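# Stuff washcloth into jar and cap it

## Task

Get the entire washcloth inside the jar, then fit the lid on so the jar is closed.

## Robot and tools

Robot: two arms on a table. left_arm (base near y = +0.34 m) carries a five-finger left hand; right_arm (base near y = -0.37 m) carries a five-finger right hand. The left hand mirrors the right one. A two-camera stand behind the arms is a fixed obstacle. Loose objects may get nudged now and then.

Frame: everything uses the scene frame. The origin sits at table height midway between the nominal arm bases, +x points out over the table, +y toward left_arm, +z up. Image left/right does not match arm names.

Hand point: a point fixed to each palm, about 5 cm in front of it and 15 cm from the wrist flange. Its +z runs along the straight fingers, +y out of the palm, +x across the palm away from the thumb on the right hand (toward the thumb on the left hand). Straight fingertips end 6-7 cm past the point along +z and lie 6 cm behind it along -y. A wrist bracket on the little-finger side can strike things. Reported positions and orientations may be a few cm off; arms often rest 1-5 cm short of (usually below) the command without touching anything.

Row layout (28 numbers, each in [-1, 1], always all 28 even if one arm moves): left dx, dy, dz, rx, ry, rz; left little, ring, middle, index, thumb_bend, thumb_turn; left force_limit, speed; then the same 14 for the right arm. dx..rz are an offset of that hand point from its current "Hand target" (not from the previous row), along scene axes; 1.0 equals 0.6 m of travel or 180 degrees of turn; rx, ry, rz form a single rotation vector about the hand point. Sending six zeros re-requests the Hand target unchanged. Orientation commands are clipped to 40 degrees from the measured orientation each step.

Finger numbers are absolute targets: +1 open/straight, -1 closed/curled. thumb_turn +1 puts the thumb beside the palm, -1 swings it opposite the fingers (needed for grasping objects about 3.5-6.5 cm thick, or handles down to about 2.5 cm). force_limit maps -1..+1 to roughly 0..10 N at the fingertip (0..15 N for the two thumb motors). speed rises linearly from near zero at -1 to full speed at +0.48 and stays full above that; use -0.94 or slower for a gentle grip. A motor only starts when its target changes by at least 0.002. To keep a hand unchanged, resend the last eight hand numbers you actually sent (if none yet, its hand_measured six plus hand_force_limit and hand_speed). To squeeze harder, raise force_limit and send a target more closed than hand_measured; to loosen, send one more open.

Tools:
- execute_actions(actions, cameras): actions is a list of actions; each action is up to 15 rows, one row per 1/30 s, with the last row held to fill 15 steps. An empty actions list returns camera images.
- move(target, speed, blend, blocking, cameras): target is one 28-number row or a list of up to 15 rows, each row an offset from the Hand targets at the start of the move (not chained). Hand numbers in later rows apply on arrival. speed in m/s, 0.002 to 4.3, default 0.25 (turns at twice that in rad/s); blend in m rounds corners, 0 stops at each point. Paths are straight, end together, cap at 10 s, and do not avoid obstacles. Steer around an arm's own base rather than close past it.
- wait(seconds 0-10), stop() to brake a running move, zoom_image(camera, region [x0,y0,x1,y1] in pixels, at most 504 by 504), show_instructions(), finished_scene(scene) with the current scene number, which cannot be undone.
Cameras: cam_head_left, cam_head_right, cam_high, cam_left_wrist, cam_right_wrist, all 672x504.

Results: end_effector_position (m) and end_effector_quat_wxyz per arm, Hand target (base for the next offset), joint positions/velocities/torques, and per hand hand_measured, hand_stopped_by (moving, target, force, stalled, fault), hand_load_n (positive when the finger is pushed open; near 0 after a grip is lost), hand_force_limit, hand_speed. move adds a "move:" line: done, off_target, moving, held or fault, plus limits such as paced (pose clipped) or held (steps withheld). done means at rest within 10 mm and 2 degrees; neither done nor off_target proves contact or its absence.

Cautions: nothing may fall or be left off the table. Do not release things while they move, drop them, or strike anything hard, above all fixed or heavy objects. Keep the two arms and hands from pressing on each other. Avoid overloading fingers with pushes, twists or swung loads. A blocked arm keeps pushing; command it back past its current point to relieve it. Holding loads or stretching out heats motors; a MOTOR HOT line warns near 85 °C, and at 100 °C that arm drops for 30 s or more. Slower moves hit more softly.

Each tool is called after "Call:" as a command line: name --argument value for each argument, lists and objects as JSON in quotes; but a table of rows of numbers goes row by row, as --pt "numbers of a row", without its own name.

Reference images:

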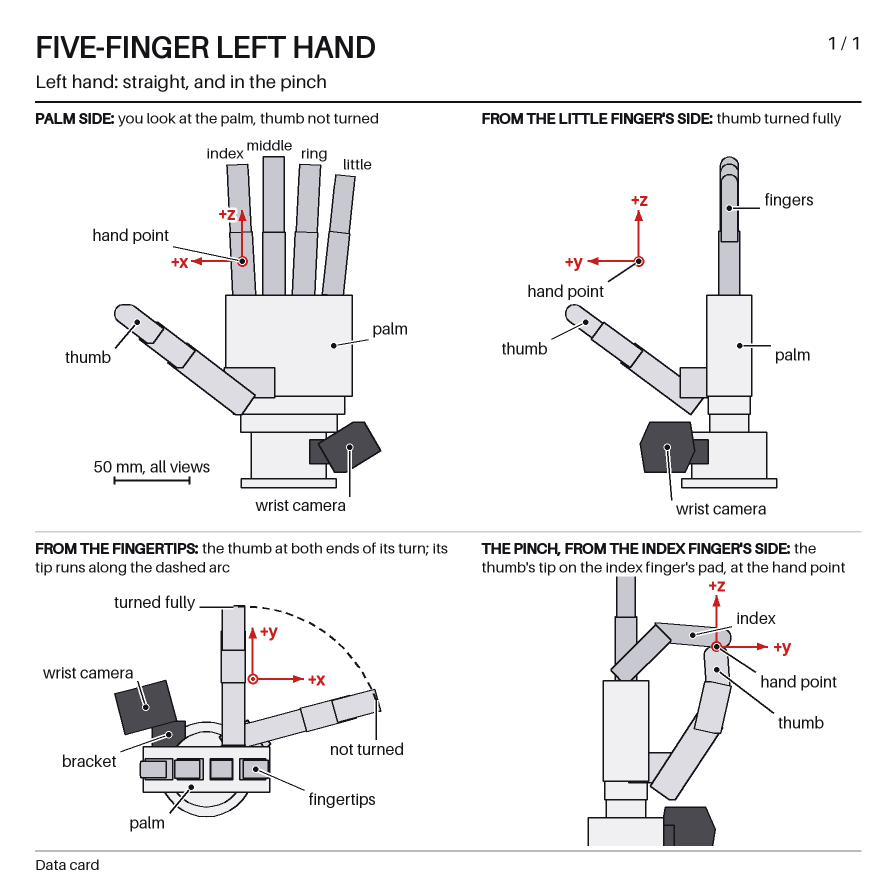

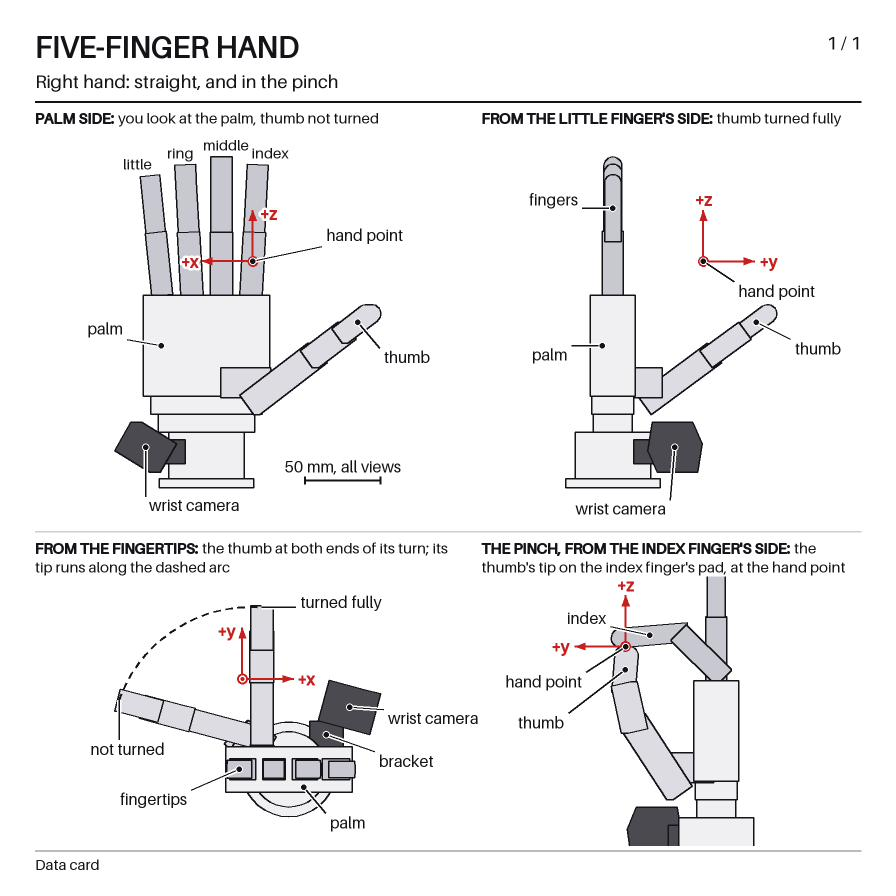

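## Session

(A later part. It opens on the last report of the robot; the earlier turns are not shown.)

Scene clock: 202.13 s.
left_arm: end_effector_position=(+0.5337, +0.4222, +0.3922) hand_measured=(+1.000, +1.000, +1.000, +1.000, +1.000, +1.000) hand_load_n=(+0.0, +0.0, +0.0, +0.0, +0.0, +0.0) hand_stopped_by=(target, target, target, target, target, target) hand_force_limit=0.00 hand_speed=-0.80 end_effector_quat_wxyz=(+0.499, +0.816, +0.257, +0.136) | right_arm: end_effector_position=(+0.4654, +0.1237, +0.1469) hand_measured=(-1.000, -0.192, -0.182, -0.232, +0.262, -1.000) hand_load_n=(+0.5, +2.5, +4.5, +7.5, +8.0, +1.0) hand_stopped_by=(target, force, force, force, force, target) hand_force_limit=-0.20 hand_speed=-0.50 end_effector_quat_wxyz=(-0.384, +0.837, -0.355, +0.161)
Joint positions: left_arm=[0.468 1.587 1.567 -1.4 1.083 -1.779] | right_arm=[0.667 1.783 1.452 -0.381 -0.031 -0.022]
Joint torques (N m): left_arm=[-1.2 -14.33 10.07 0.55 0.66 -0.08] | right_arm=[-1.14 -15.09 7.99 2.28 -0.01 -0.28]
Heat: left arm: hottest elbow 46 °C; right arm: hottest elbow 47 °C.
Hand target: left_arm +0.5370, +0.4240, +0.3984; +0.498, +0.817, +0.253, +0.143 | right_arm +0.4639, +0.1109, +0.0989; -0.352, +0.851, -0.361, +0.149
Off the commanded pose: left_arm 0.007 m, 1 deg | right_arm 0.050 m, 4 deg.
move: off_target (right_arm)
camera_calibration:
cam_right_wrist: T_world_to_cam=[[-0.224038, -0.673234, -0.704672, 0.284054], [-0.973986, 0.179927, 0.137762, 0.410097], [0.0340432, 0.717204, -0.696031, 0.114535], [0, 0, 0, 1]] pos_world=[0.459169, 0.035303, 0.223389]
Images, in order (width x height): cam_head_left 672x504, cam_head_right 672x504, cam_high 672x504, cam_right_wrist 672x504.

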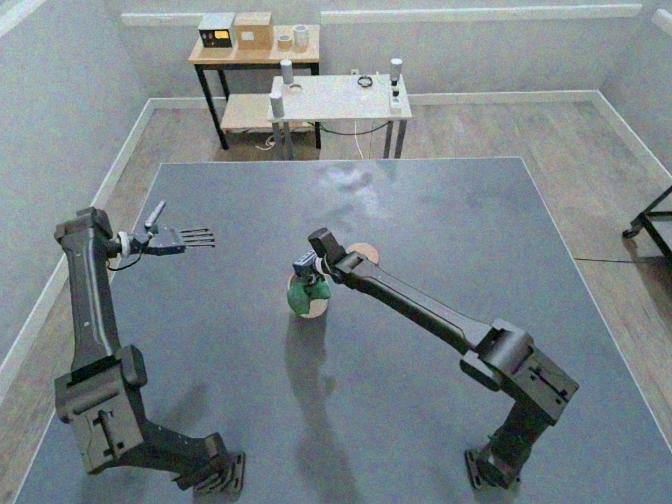

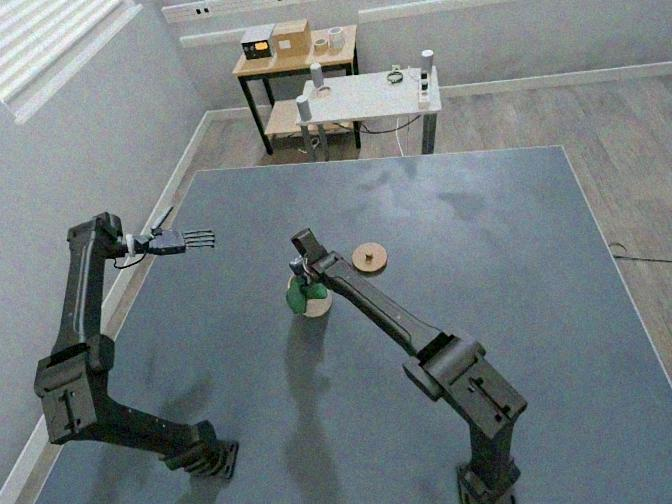

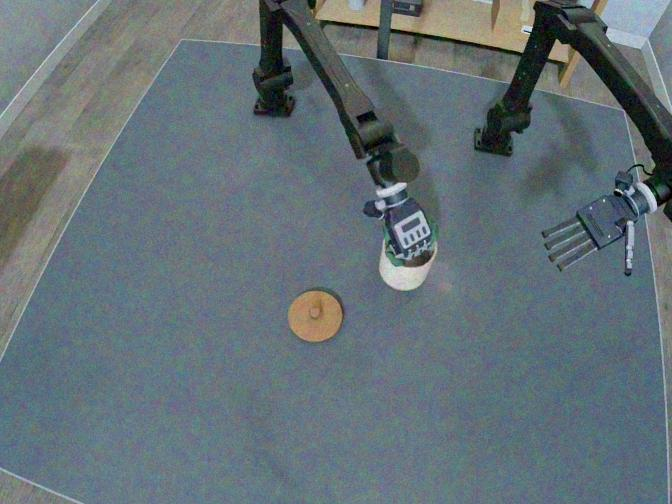

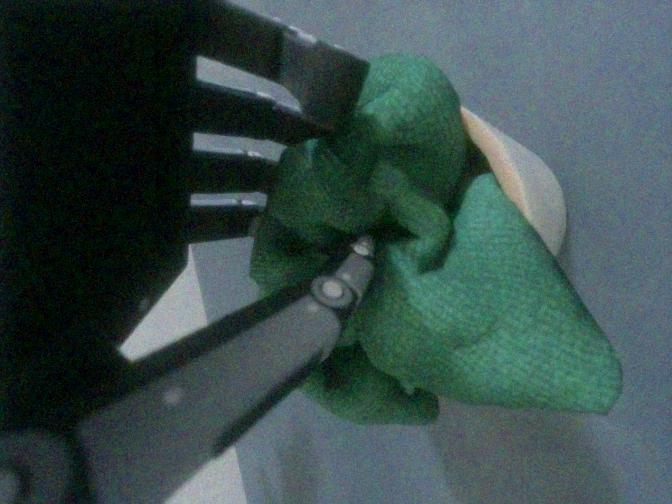

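Call:
move --target '[0,0,0,0,0,0,1,1,1,1,1,1,0,-0.8,0.0,0.0,-0.06,0,0,0,-1,-1,-0.7,-0.7,-0.1,-1,-0.2,-0.5]' --cameras '["cam_head_left","cam_high","cam_right_wrist"]' --speed 0.08

Call:
zoom_image --camera "cam_head_left" --region '[230, 190, 430, 340]'

Call:
zoom_image --camera "cam_high" --region '[320, 120, 520, 320]'

Scene clock: 209.83 s.
left_arm: end_effector_position=(+0.5337, +0.4222, +0.3922) hand_measured=(+1.000, +1.000, +1.000, +1.000, +1.000, +1.000) hand_load_n=(+0.0, +0.0, +0.0, +0.0, +0.0, +0.0) hand_stopped_by=(target, target, target, target, target, target) hand_force_limit=0.00 hand_speed=-0.80 end_effector_quat_wxyz=(+0.499, +0.816, +0.257, +0.136) | right_arm: end_effector_position=(+0.4670, +0.1264, +0.1173) hand_measured=(-1.000, -0.192, -0.182, -0.232, +0.262, -1.000) hand_load_n=(+0.0, +1.5, +4.5, +7.5, +8.0, +0.0) hand_stopped_by=(target, force, force, force, force, target) hand_force_limit=-0.20 hand_speed=-0.50 end_effector_quat_wxyz=(-0.390, +0.835, -0.353, +0.161)
Joint positions: left_arm=[0.468 1.587 1.567 -1.4 1.083 -1.779] | right_arm=[0.667 1.814 1.407 -0.292 -0.036 -0.022]
Joint torques (N m): left_arm=[-1.08 -14.15 10.11 0.64 0.65 -0.09] | right_arm=[-1.2 -14.39 7.73 1.98 0.19 -0.28]
Heat: left arm: hottest elbow 46 °C; right arm: hottest elbow 45 °C.
Hand target: left_arm +0.5370, +0.4240, +0.3984; +0.498, +0.817, +0.253, +0.143 | right_arm +0.4640, +0.1110, +0.0631; -0.352, +0.851, -0.361, +0.150
Off the commanded pose: left_arm 0.007 m, 1 deg | right_arm 0.057 m, 5 deg.
move: off_target (right_arm)
camera_calibration:
cam_right_wrist: T_world_to_cam=[[-0.216664, -0.666581, -0.713251, 0.262137], [-0.975579, 0.174851, 0.132941, 0.417164], [0.0360971, 0.724636, -0.688186, 0.089027], [0, 0, 0, 1]] pos_world=[0.460559, 0.0372816, 0.192779]
Images, in order (width x height): cam_head_left 672x504, cam_high 672x504, cam_right_wrist 672x504.

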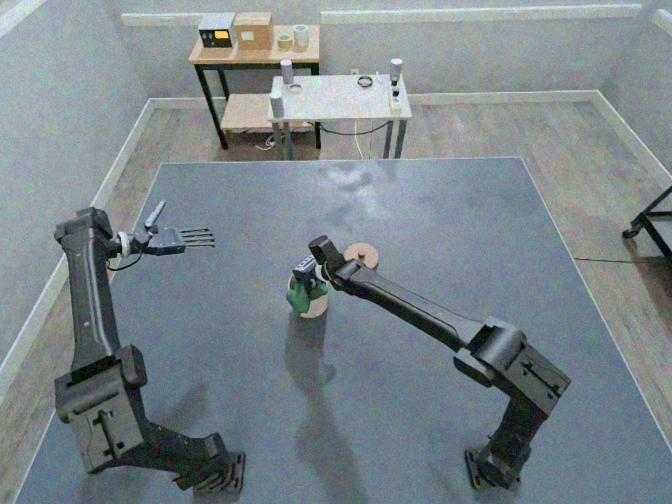

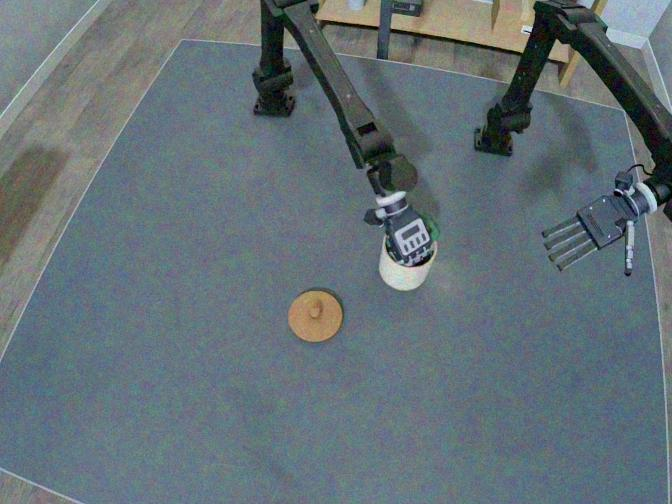

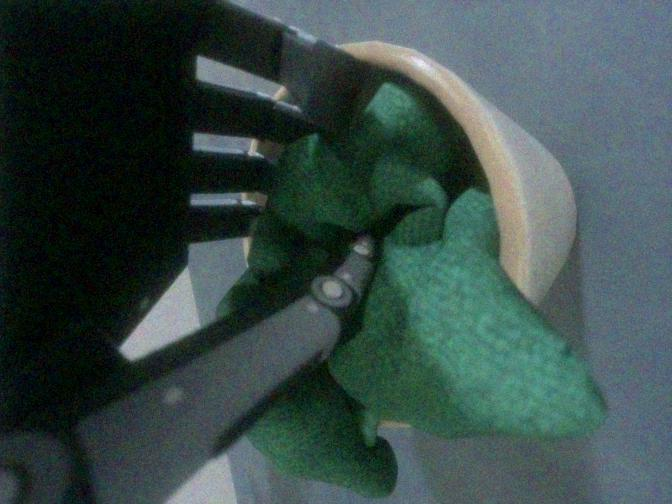

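Scaled by 2.520 from the camera's 672x504 image, which has a finer 960x720 frame.

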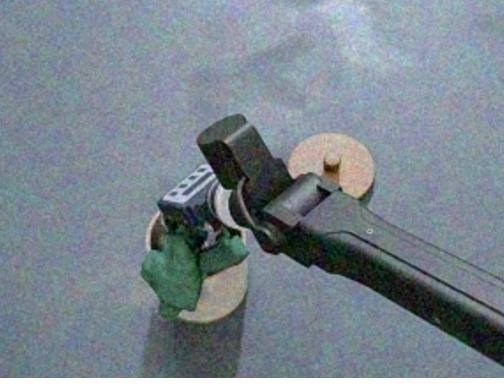

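Scaled by 2.520 from the camera's 672x504 image, which has a finer 960x720 frame.

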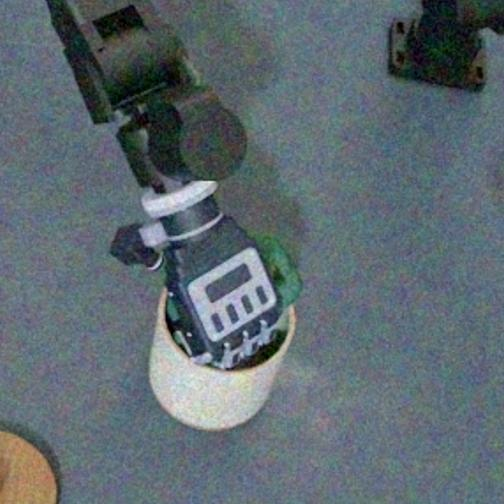

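Call:
move --target '[0,0,0,0,0,0,1,1,1,1,1,1,0,-0.8,-0.01,-0.02,-0.055,0,0,0,-1,-1,-0.7,-0.7,-0.1,-1,-0.2,-0.5]' --cameras '["cam_head_left","cam_high","cam_right_wrist"]' --speed 0.08

Call:
zoom_image --camera "cam_head_left" --region '[230, 190, 430, 340]'

Call:
zoom_image --camera "cam_high" --region '[320, 120, 520, 320]'

Scene clock: 214.70 s.
left_arm: end_effector_position=(+0.5337, +0.4222, +0.3922) hand_measured=(+1.000, +1.000, +1.000, +1.000, +1.000, +1.000) hand_load_n=(+0.0, +0.0, +0.5, +0.0, +0.0, +0.0) hand_stopped_by=(target, target, target, target, target, target) hand_force_limit=0.00 hand_speed=-0.80 end_effector_quat_wxyz=(+0.499, +0.816, +0.257, +0.136) | right_arm: end_effector_position=(+0.4663, +0.1272, +0.1108) hand_measured=(-1.000, -0.192, -0.182, -0.232, +0.262, -1.000) hand_load_n=(+0.0, +1.5, +5.0, +7.5, +8.0, +0.0) hand_stopped_by=(target, force, force, force, force, target) hand_force_limit=-0.20 hand_speed=-0.50 end_effector_quat_wxyz=(-0.413, +0.826, -0.345, +0.169)
Joint positions: left_arm=[0.468 1.587 1.567 -1.4 1.083 -1.779] | right_arm=[0.667 1.805 1.349 -0.191 -0.042 -0.026]
Joint torques (N m): left_arm=[-1.08 -14.15 10.04 0.59 0.65 -0.08] | right_arm=[-1.85 -12.81 5.79 1.46 0.2 -0.29]
Heat: left arm: hottest elbow 46 °C; right arm: hottest elbow 44 °C.
Hand target: left_arm +0.5370, +0.4240, +0.3984; +0.498, +0.817, +0.253, +0.143 | right_arm +0.4580, +0.0989, +0.0300; -0.352, +0.851, -0.361, +0.150
Off the commanded pose: left_arm 0.007 m, 1 deg | right_arm 0.086 m, 8 deg.
move: off_target (right_arm)
camera_calibration:
cam_right_wrist: T_world_to_cam=[[-0.183309, -0.641879, -0.744573, 0.242627], [-0.981441, 0.162885, 0.101206, 0.424948], [0.0563175, 0.749306, -0.659825, 0.0683449], [0, 0, 0, 1]] pos_world=[0.457688, 0.0353083, 0.182742]
Images, in order (width x height): cam_head_left 672x504, cam_high 672x504, cam_right_wrist 672x504.

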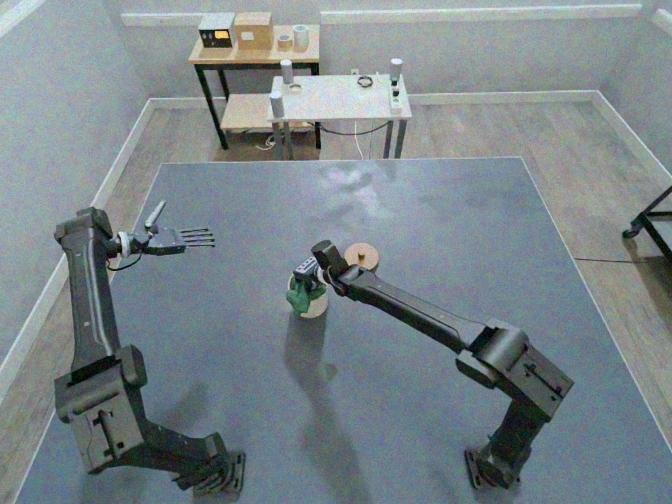

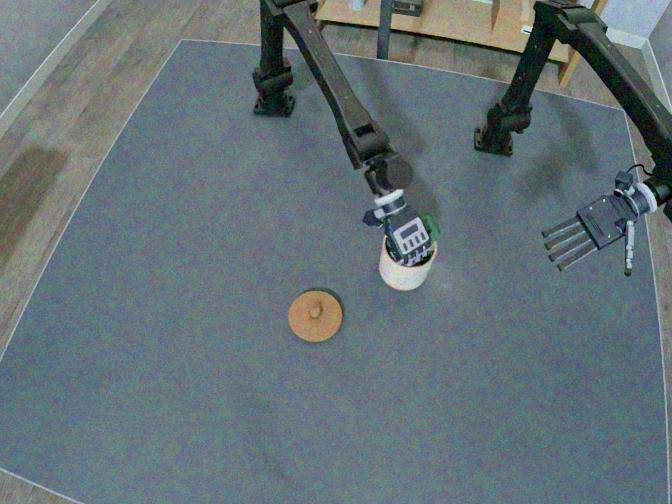

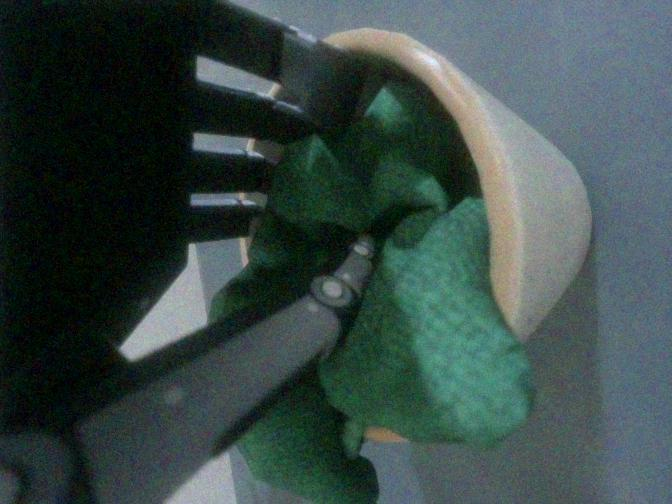

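Scaled by 2.520 from the camera's 672x504 image, which has a finer 960x720 frame.

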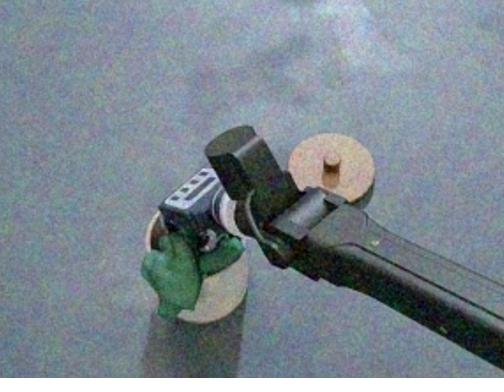

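Scaled by 2.520 from the camera's 672x504 image, which has a finer 960x720 frame.

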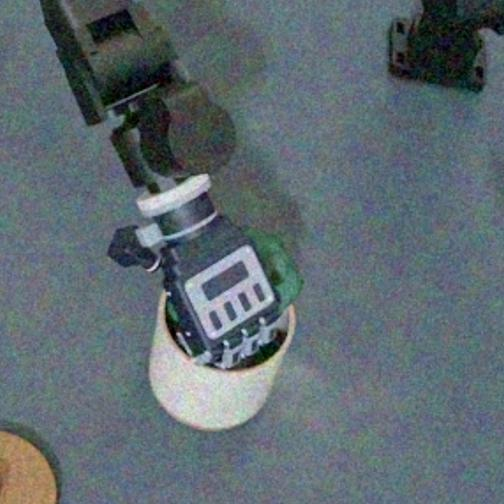

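Call:
move --pt "0 0 0 0 0 0 1 1 1 1 1 1 0 -0.8 -0.01 0.01 0.1417 0.0965 -0.0999 0 -1 -1 -0.7 -0.7 -0.1 -1 -0.2 -0.5" --cameras '["cam_head_left","cam_high","cam_right_wrist"]' --speed 0.1

Call:
zoom_image --camera "cam_high" --region '[320, 120, 520, 320]'

Scene clock: 222.93 s.
left_arm: end_effector_position=(+0.5337, +0.4222, +0.3922) hand_measured=(+1.000, +1.000, +1.000, +1.000, +1.000, +1.000) hand_load_n=(+0.0, +0.0, +0.0, +0.0, +0.0, +0.0) hand_stopped_by=(target, target, target, target, target, target) hand_force_limit=0.00 hand_speed=-0.80 end_effector_quat_wxyz=(+0.499, +0.816, +0.257, +0.136) | right_arm: end_effector_position=(+0.4574, +0.1179, +0.1320) hand_measured=(-1.000, -0.192, -0.182, -0.232, +0.262, -1.000) hand_load_n=(+0.0, +3.0, +5.5, +8.0, +8.0, +0.5) hand_stopped_by=(target, force, force, force, force, target) hand_force_limit=-0.20 hand_speed=-0.50 end_effector_quat_wxyz=(-0.540, +0.748, -0.312, +0.228)
Joint positions: left_arm=[0.468 1.587 1.567 -1.4 1.083 -1.779] | right_arm=[0.665 1.709 1.068 0.323 -0.043 -0.019]
Joint torques (N m): left_arm=[-1.08 -14.1 10.14 0.57 0.66 -0.09] | right_arm=[-0.97 -16.73 6.82 2.36 0.11 -0.12]
Heat: left arm: hottest elbow 46 °C; right arm: hottest elbow 43 °C.
Hand target: left_arm +0.5370, +0.4240, +0.3984; +0.498, +0.817, +0.253, +0.143 | right_arm +0.4520, +0.1048, +0.1150; -0.527, +0.754, -0.321, +0.224
Off the commanded pose: left_arm 0.007 m, 1 deg | right_arm 0.022 m, 2 deg.
move: off_target (right_arm)
camera_calibration:
cam_right_wrist: T_world_to_cam=[[0.0121657, -0.456665, -0.889555, 0.158712], [-0.98088, 0.167357, -0.0993298, 0.441348], [0.194234, 0.873755, -0.445898, -0.0162191], [0, 0, 0, 1]] pos_world=[0.434129, 0.0127869, 0.17779]
Images, in order (width x height): cam_head_left 672x504, cam_high 672x504, cam_right_wrist 672x504.

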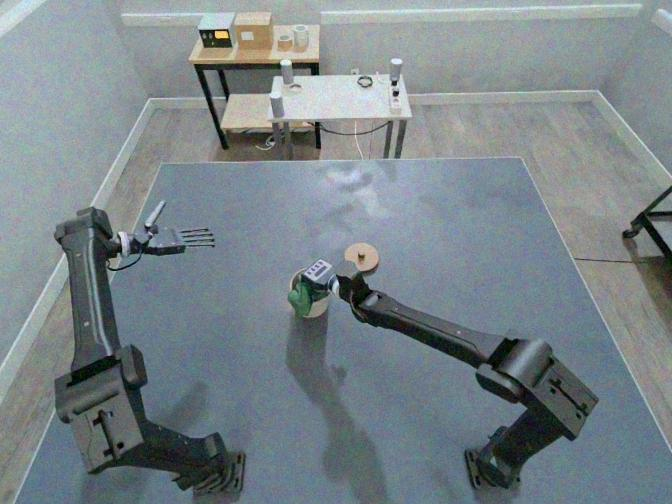

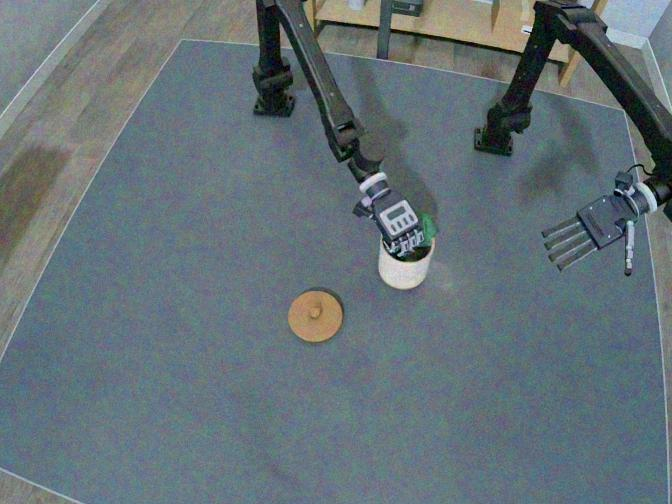

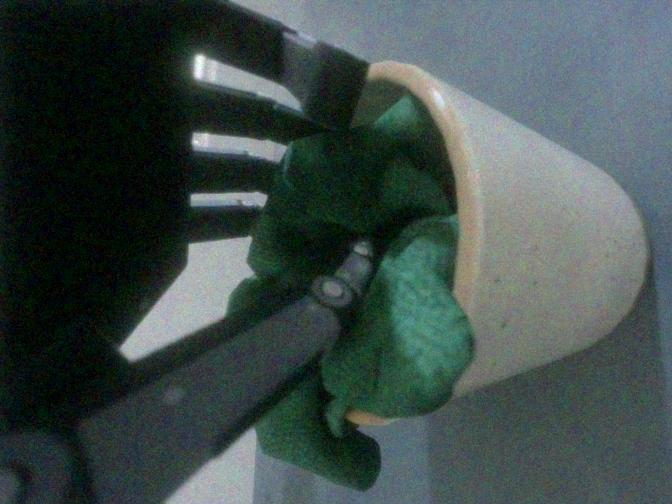

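Scaled by 2.520 from the camera's 672x504 image, which has a finer 960x720 frame.

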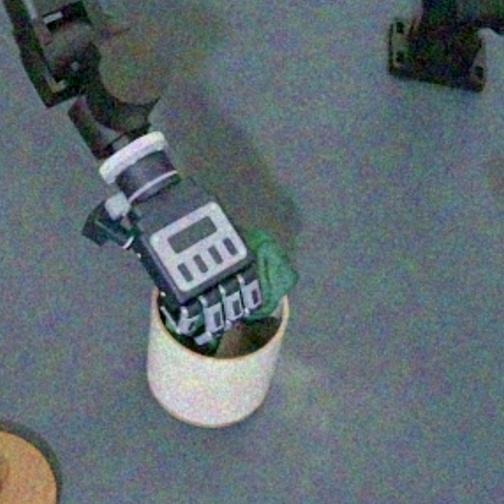

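Call:
move --pt "0 0 0 0 0 0 1 1 1 1 1 1 0 -0.8 0 0 0 0 0 0 -1 0.2 0.2 0.2 0.75 -1 -0.2 -0.3" --pt "0 0 0 0 0 0 1 1 1 1 1 1 0 -0.8 0 0 0.1 0 0 0 -1 0.2 0.2 0.2 0.75 -1 -0.2 -0.3" --pt "0 0 0 0 0 0 1 1 1 1 1 1 0 -0.8 0 0 0.3 0 0 0 -1 0.2 0.2 0.2 0.75 -1 -0.2 -0.3" --cameras '["cam_head_left","cam_head_right","cam_high","cam_right_wrist"]' --speed '[0.08,0.08,0.15]' --blend '[0,0.02,0]'

Call:
zoom_image --camera "cam_high" --region '[320, 120, 520, 320]'

Call:
zoom_image --camera "cam_head_left" --region '[230, 190, 430, 340]'

Scene clock: 229.80 s.
left_arm: end_effector_position=(+0.5337, +0.4222, +0.3922) hand_measured=(+1.000, +1.000, +1.000, +1.000, +1.000, +1.000) hand_load_n=(+0.0, +0.0, +0.0, +0.0, +0.0, +0.0) hand_stopped_by=(target, target, target, target, target, target) hand_force_limit=0.00 hand_speed=-0.80 end_effector_quat_wxyz=(+0.499, +0.816, +0.257, +0.136) | right_arm: end_effector_position=(+0.4364, +0.0994, +0.2643) hand_measured=(-1.000, +0.200, +0.200, +0.200, +0.748, -1.000) hand_load_n=(+0.0, +0.0, +0.0, +0.0, +0.0, +0.0) hand_stopped_by=(target, target, target, target, target, target) hand_force_limit=-0.20 hand_speed=-0.30 end_effector_quat_wxyz=(-0.512, +0.767, -0.322, +0.214)
Joint positions: left_arm=[0.468 1.587 1.567 -1.4 1.083 -1.779] | right_arm=[0.665 1.496 1.244 -0.143 -0.044 -0.017]
Joint torques (N m): left_arm=[-1.03 -14.1 10.07 0.61 0.66 -0.08] | right_arm=[-0.97 -14.33 15.9 1.98 0.11 -0.15]
Heat: left arm: hottest elbow 46 °C; right arm: hottest elbow 43 °C.
Hand target: left_arm +0.5370, +0.4240, +0.3984; +0.498, +0.817, +0.253, +0.143 | right_arm +0.4520, +0.1049, +0.2950; -0.527, +0.754, -0.321, +0.224
Off the commanded pose: left_arm 0.007 m, 1 deg | right_arm 0.035 m, 3 deg.
move: off_target (right_arm)
camera_calibration:
cam_right_wrist: T_world_to_cam=[[-0.0396577, -0.500665, -0.864732, 0.288648], [-0.985294, 0.163539, -0.0494995, 0.426113], [0.1662, 0.850053, -0.499788, 0.0918242], [0, 0, 0, 1]] pos_world=[0.416032, -0.00322588, 0.316588]
Images, in order (width x height): cam_head_left 672x504, cam_head_right 672x504, cam_high 672x504, cam_right_wrist 672x504.

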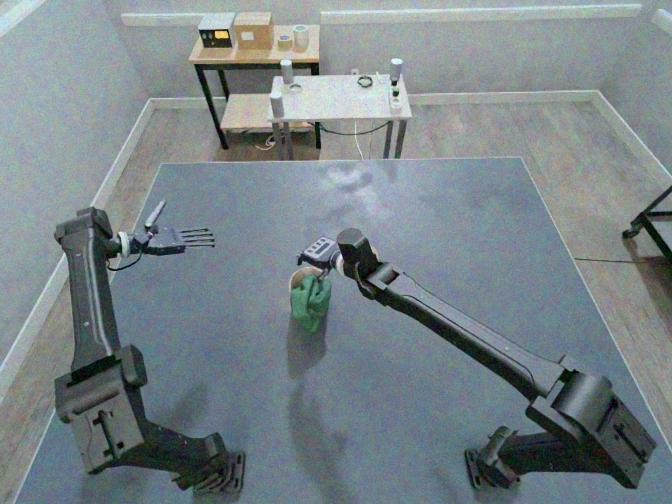

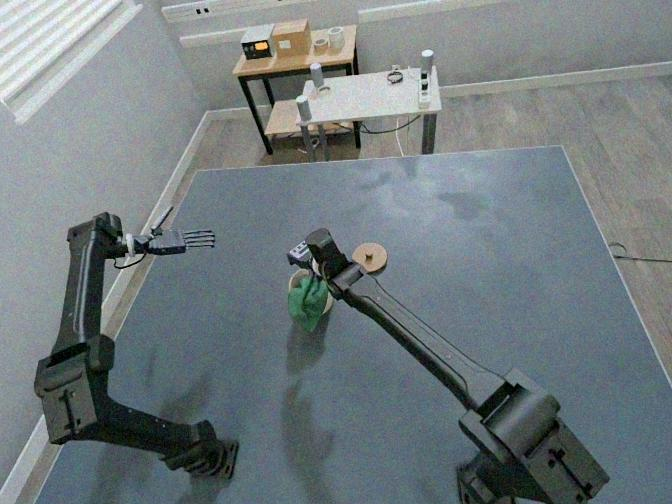

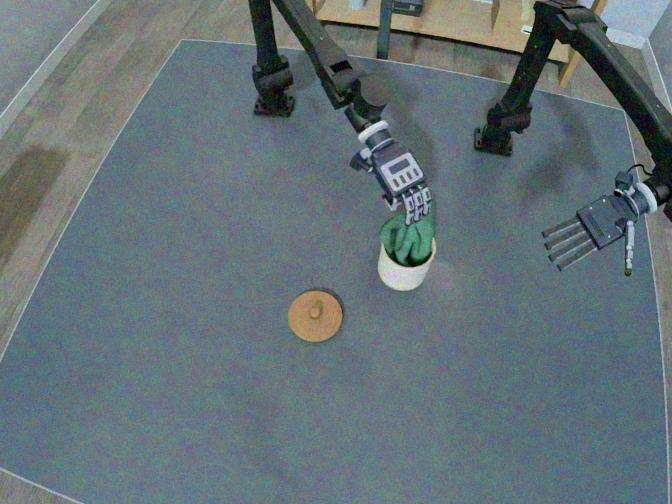

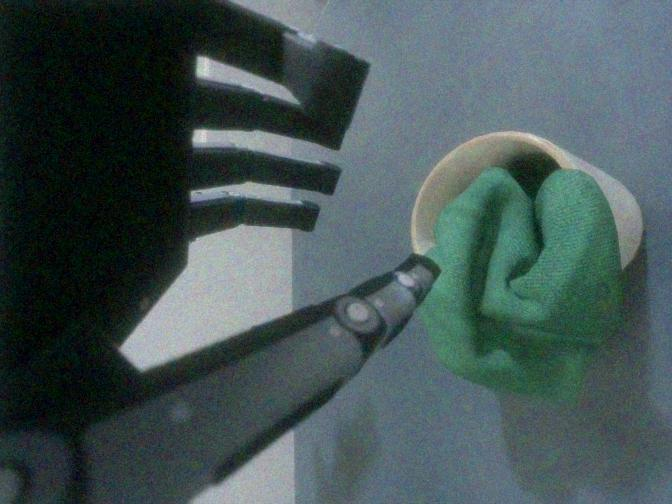

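Scaled by 2.520 from the camera's 672x504 image, which has a finer 960x720 frame.

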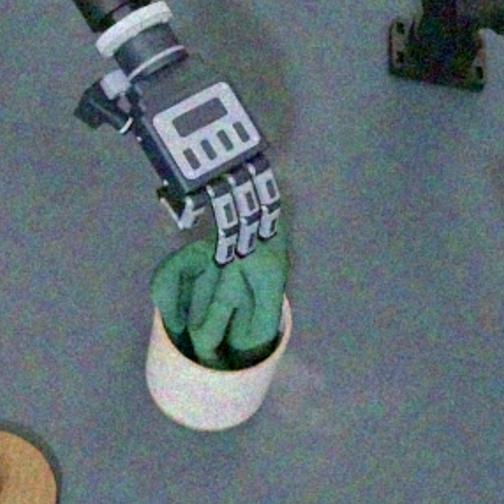

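Scaled by 2.520 from the camera's 672x504 image, which has a finer 960x720 frame.

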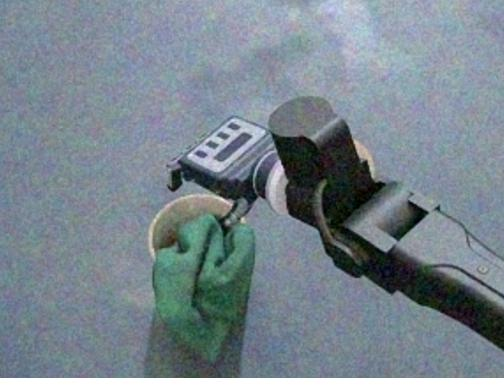

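Call:
move --pt "0 0 0 0 0 0 1 1 1 1 1 1 0 -0.8 -0.115 -0.0548 -0.02 -0.2124 0.2197 0 1 1 1 1 0.75 -1 -0.2 0" --pt "0 0 0 0 0 0 1 1 1 1 1 1 0 -0.8 -0.115 -0.0548 -0.04 -0.2124 0.2197 0 1 1 1 1 -0.98 -1 -0.2 0" --cameras '["cam_head_left","cam_head_right","cam_high","cam_right_wrist"]' --speed 0.2

Call:
zoom_image --camera "cam_high" --region '[320, 120, 520, 320]'

Call:
zoom_image --camera "cam_head_left" --region '[230, 190, 430, 340]'

Scene clock: 244.53 s.
left_arm: end_effector_position=(+0.5337, +0.4222, +0.3922) hand_measured=(+1.000, +1.000, +1.000, +1.000, +1.000, +1.000) hand_load_n=(+0.0, +0.0, +0.0, +0.5, +0.0, +0.0) hand_stopped_by=(target, target, target, target, target, target) hand_force_limit=0.00 hand_speed=-0.80 end_effector_quat_wxyz=(+0.499, +0.816, +0.257, +0.136) | right_arm: end_effector_position=(+0.3806, +0.0601, +0.2799) hand_measured=(+1.000, +1.000, +1.000, +1.000, -0.946, -1.000) hand_load_n=(+0.0, +0.0, +0.0, +0.0, +14.0, +2.0) hand_stopped_by=(target, target, target, target, force, target) hand_force_limit=-0.20 hand_speed=0.00 end_effector_quat_wxyz=(-0.120, +0.912, -0.389, +0.051)
Joint positions: left_arm=[0.468 1.587 1.567 -1.4 1.083 -1.779] | right_arm=[0.691 1.883 2.092 -1.518 -0.002 -0.008]
Joint torques (N m): left_arm=[-1.14 -13.98 10.04 0.59 0.66 -0.08] | right_arm=[0.85 -17.79 11.34 1.62 0.27 -0.07]
Heat: left arm: hottest elbow 46 °C; right arm: hottest elbow 46 °C.
Hand target: left_arm +0.5370, +0.4240, +0.3984; +0.498, +0.817, +0.253, +0.143 | right_arm +0.3830, +0.0720, +0.2711; -0.119, +0.913, -0.388, +0.051
Off the commanded pose: left_arm 0.007 m, 1 deg | right_arm 0.015 m, 0 deg.
move: off_target (right_arm); target 2's new numbers were sent with right_arm's hand 0.015 m and 0 deg from that target
camera_calibration:
cam_right_wrist: T_world_to_cam=[[-0.432906, -0.872508, -0.226544, 0.273599], [-0.846452, 0.307022, 0.435036, 0.181253], [-0.310018, 0.380089, -0.871448, 0.455861], [0, 0, 0, 1]] pos_world=[0.41319, 0.00980074, 0.38039]
Images, in order (width x height): cam_head_left 672x504, cam_head_right 672x504, cam_high 672x504, cam_right_wrist 672x504.

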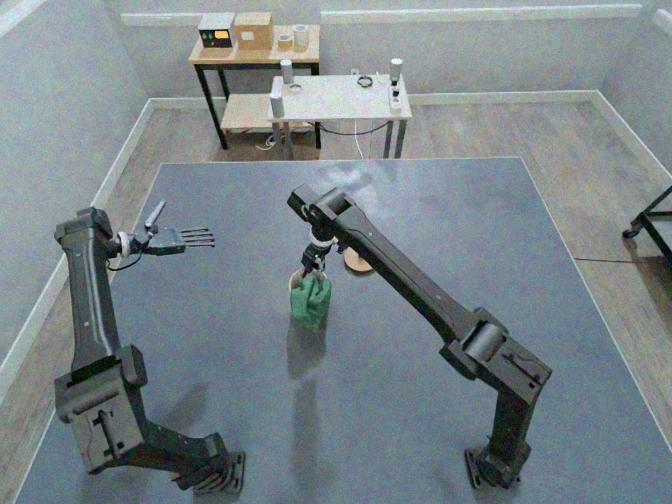

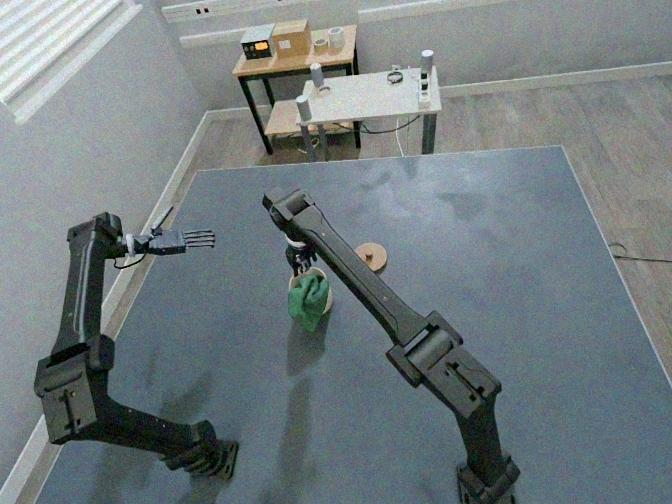

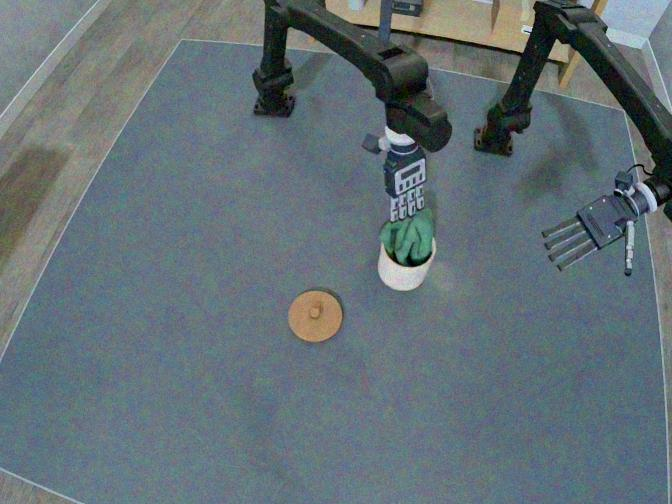

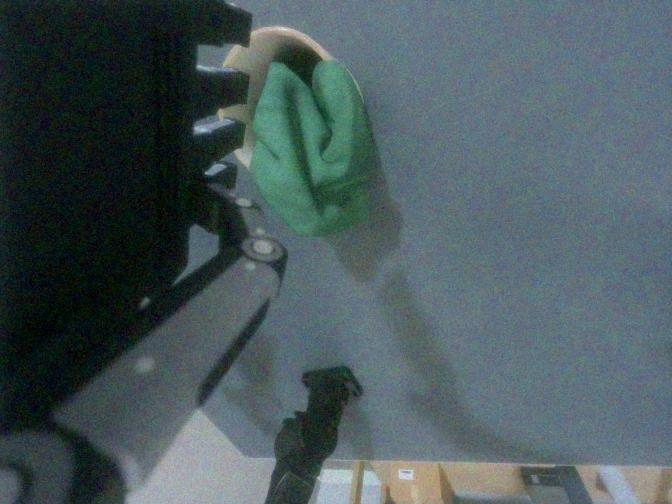

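Scaled by 2.520 from the camera's 672x504 image, which has a finer 960x720 frame.

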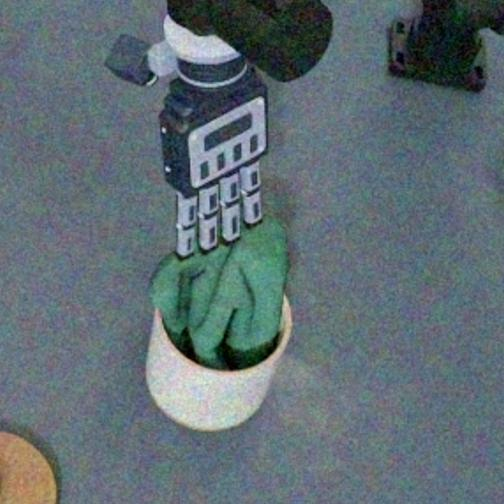

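Scaled by 2.520 from the camera's 672x504 image, which has a finer 960x720 frame.

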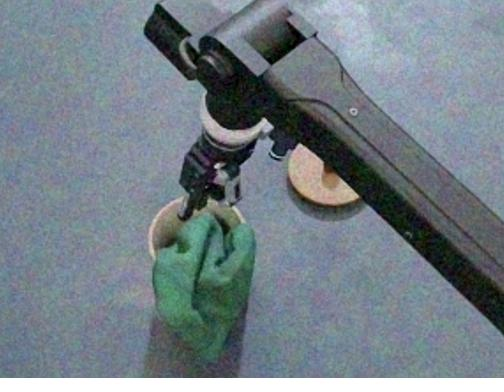

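Call:
zoom_image --camera "cam_right_wrist" --region '[180, 10, 440, 260]'

Scaled by 1.938 from the camera's 672x504 image, which has a finer 960x720 frame.

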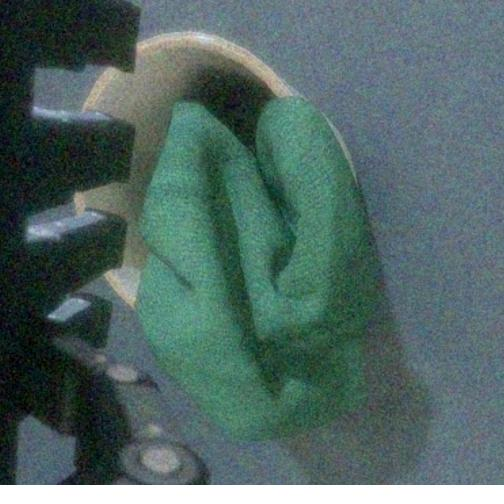

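Call:
move --target '[0,0,0,0,0,0,1,1,1,1,1,1,0,-0.8,0.0217,0.008,-0.2,-0.0386,0.0399,0,1,1,1,1,-0.98,-1,-0.2,0]' --cameras '["cam_head_left","cam_head_right","cam_high","cam_right_wrist"]' --speed 0.1

Call:
zoom_image --camera "cam_high" --region '[320, 120, 520, 320]'

Call:
zoom_image --camera "cam_head_left" --region '[230, 190, 430, 340]'

Scene clock: 254.33 s.
left_arm: end_effector_position=(+0.5337, +0.4222, +0.3922) hand_measured=(+1.000, +1.000, +1.000, +1.000, +1.000, +1.000) hand_load_n=(+0.0, +0.0, +0.0, +0.0, +0.0, +0.0) hand_stopped_by=(target, target, target, target, target, target) hand_force_limit=0.00 hand_speed=-0.80 end_effector_quat_wxyz=(+0.499, +0.816, +0.257, +0.136) | right_arm: end_effector_position=(+0.3964, +0.0750, +0.1768) hand_measured=(+1.000, +1.000, +1.000, +1.000, -0.946, -1.000) hand_load_n=(+0.0, +0.0, +0.0, +0.0, +14.0, +2.0) hand_stopped_by=(target, target, target, target, force, target) hand_force_limit=-0.20 hand_speed=0.00 end_effector_quat_wxyz=(-0.058, +0.918, -0.392, +0.024)
Joint positions: left_arm=[0.468 1.587 1.567 -1.4 1.083 -1.779] | right_arm=[0.691 2.04 2.06 -1.465 -0.002 -0.008]
Joint torques (N m): left_arm=[-1.2 -14.1 10.09 0.62 0.64 -0.1] | right_arm=[0.09 -19.37 9.05 1.26 0.25 -0.15]
Heat: left arm: hottest elbow 46 °C; right arm: hottest elbow 46 °C.
Hand target: left_arm +0.5370, +0.4240, +0.3984; +0.498, +0.817, +0.253, +0.143 | right_arm +0.3960, +0.0769, +0.1510; -0.039, +0.920, -0.390, +0.017
Off the commanded pose: left_arm 0.007 m, 1 deg | right_arm 0.026 m, 2 deg.
move: off_target (right_arm)
camera_calibration:
cam_right_wrist: T_world_to_cam=[[-0.449139, -0.887793, -0.100488, 0.255437], [-0.800761, 0.350098, 0.486017, 0.20455], [-0.396302, 0.298756, -0.868153, 0.404916], [0, 0, 0, 1]] pos_world=[0.438992, 0.0341911, 0.277782]
Images, in order (width x height): cam_head_left 672x504, cam_head_right 672x504, cam_high 672x504, cam_right_wrist 672x504.

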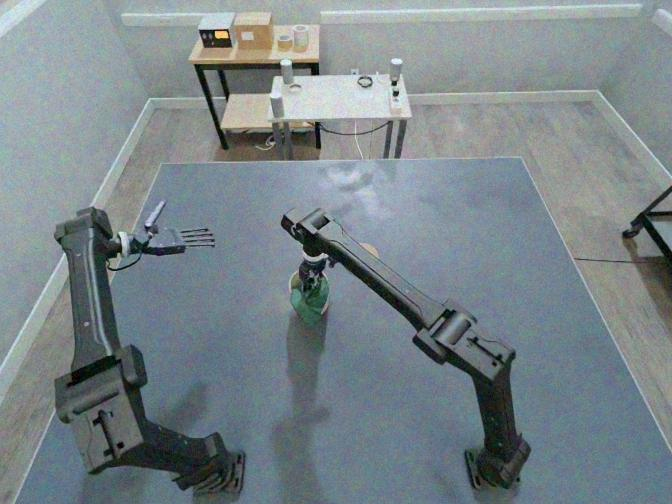

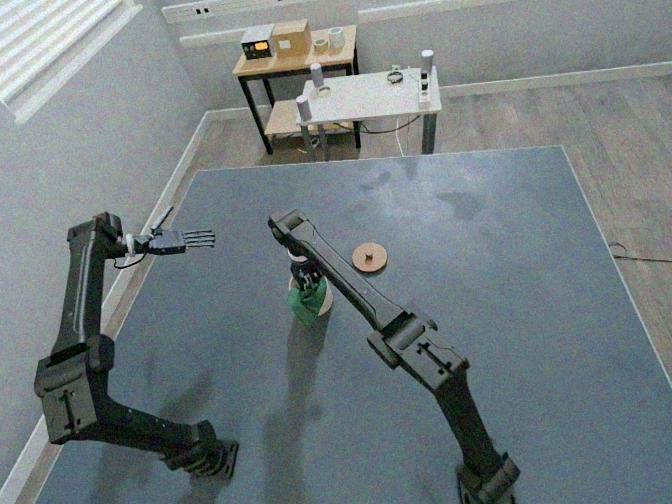

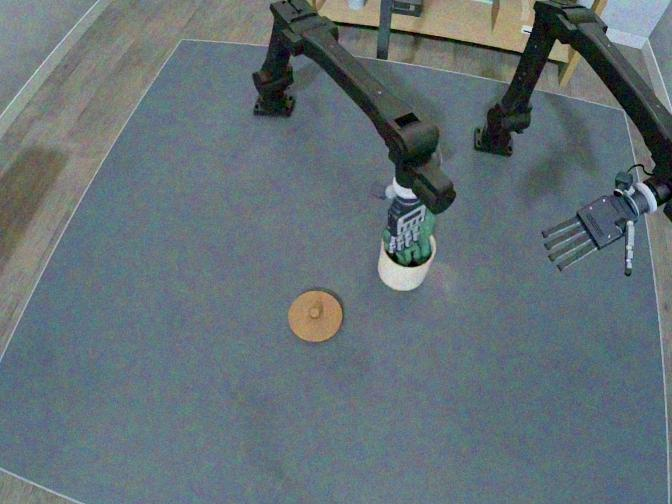

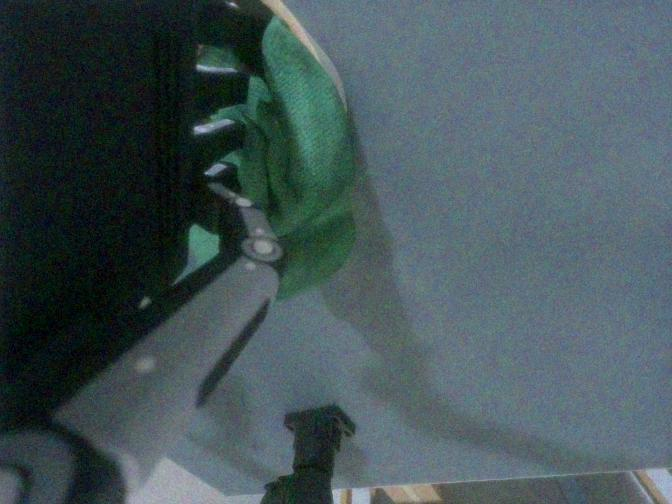

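Scaled by 2.520 from the camera's 672x504 image, which has a finer 960x720 frame.

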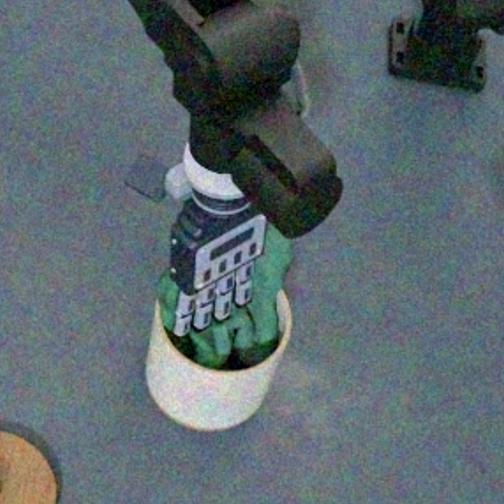

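Scaled by 2.520 from the camera's 672x504 image, which has a finer 960x720 frame.

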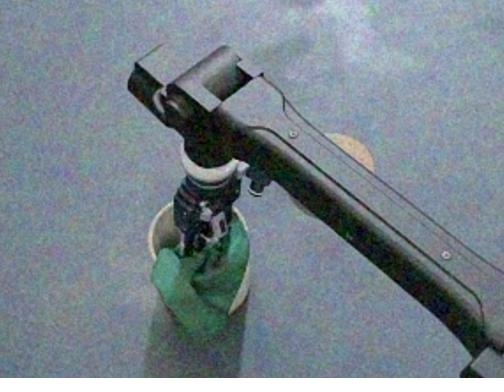

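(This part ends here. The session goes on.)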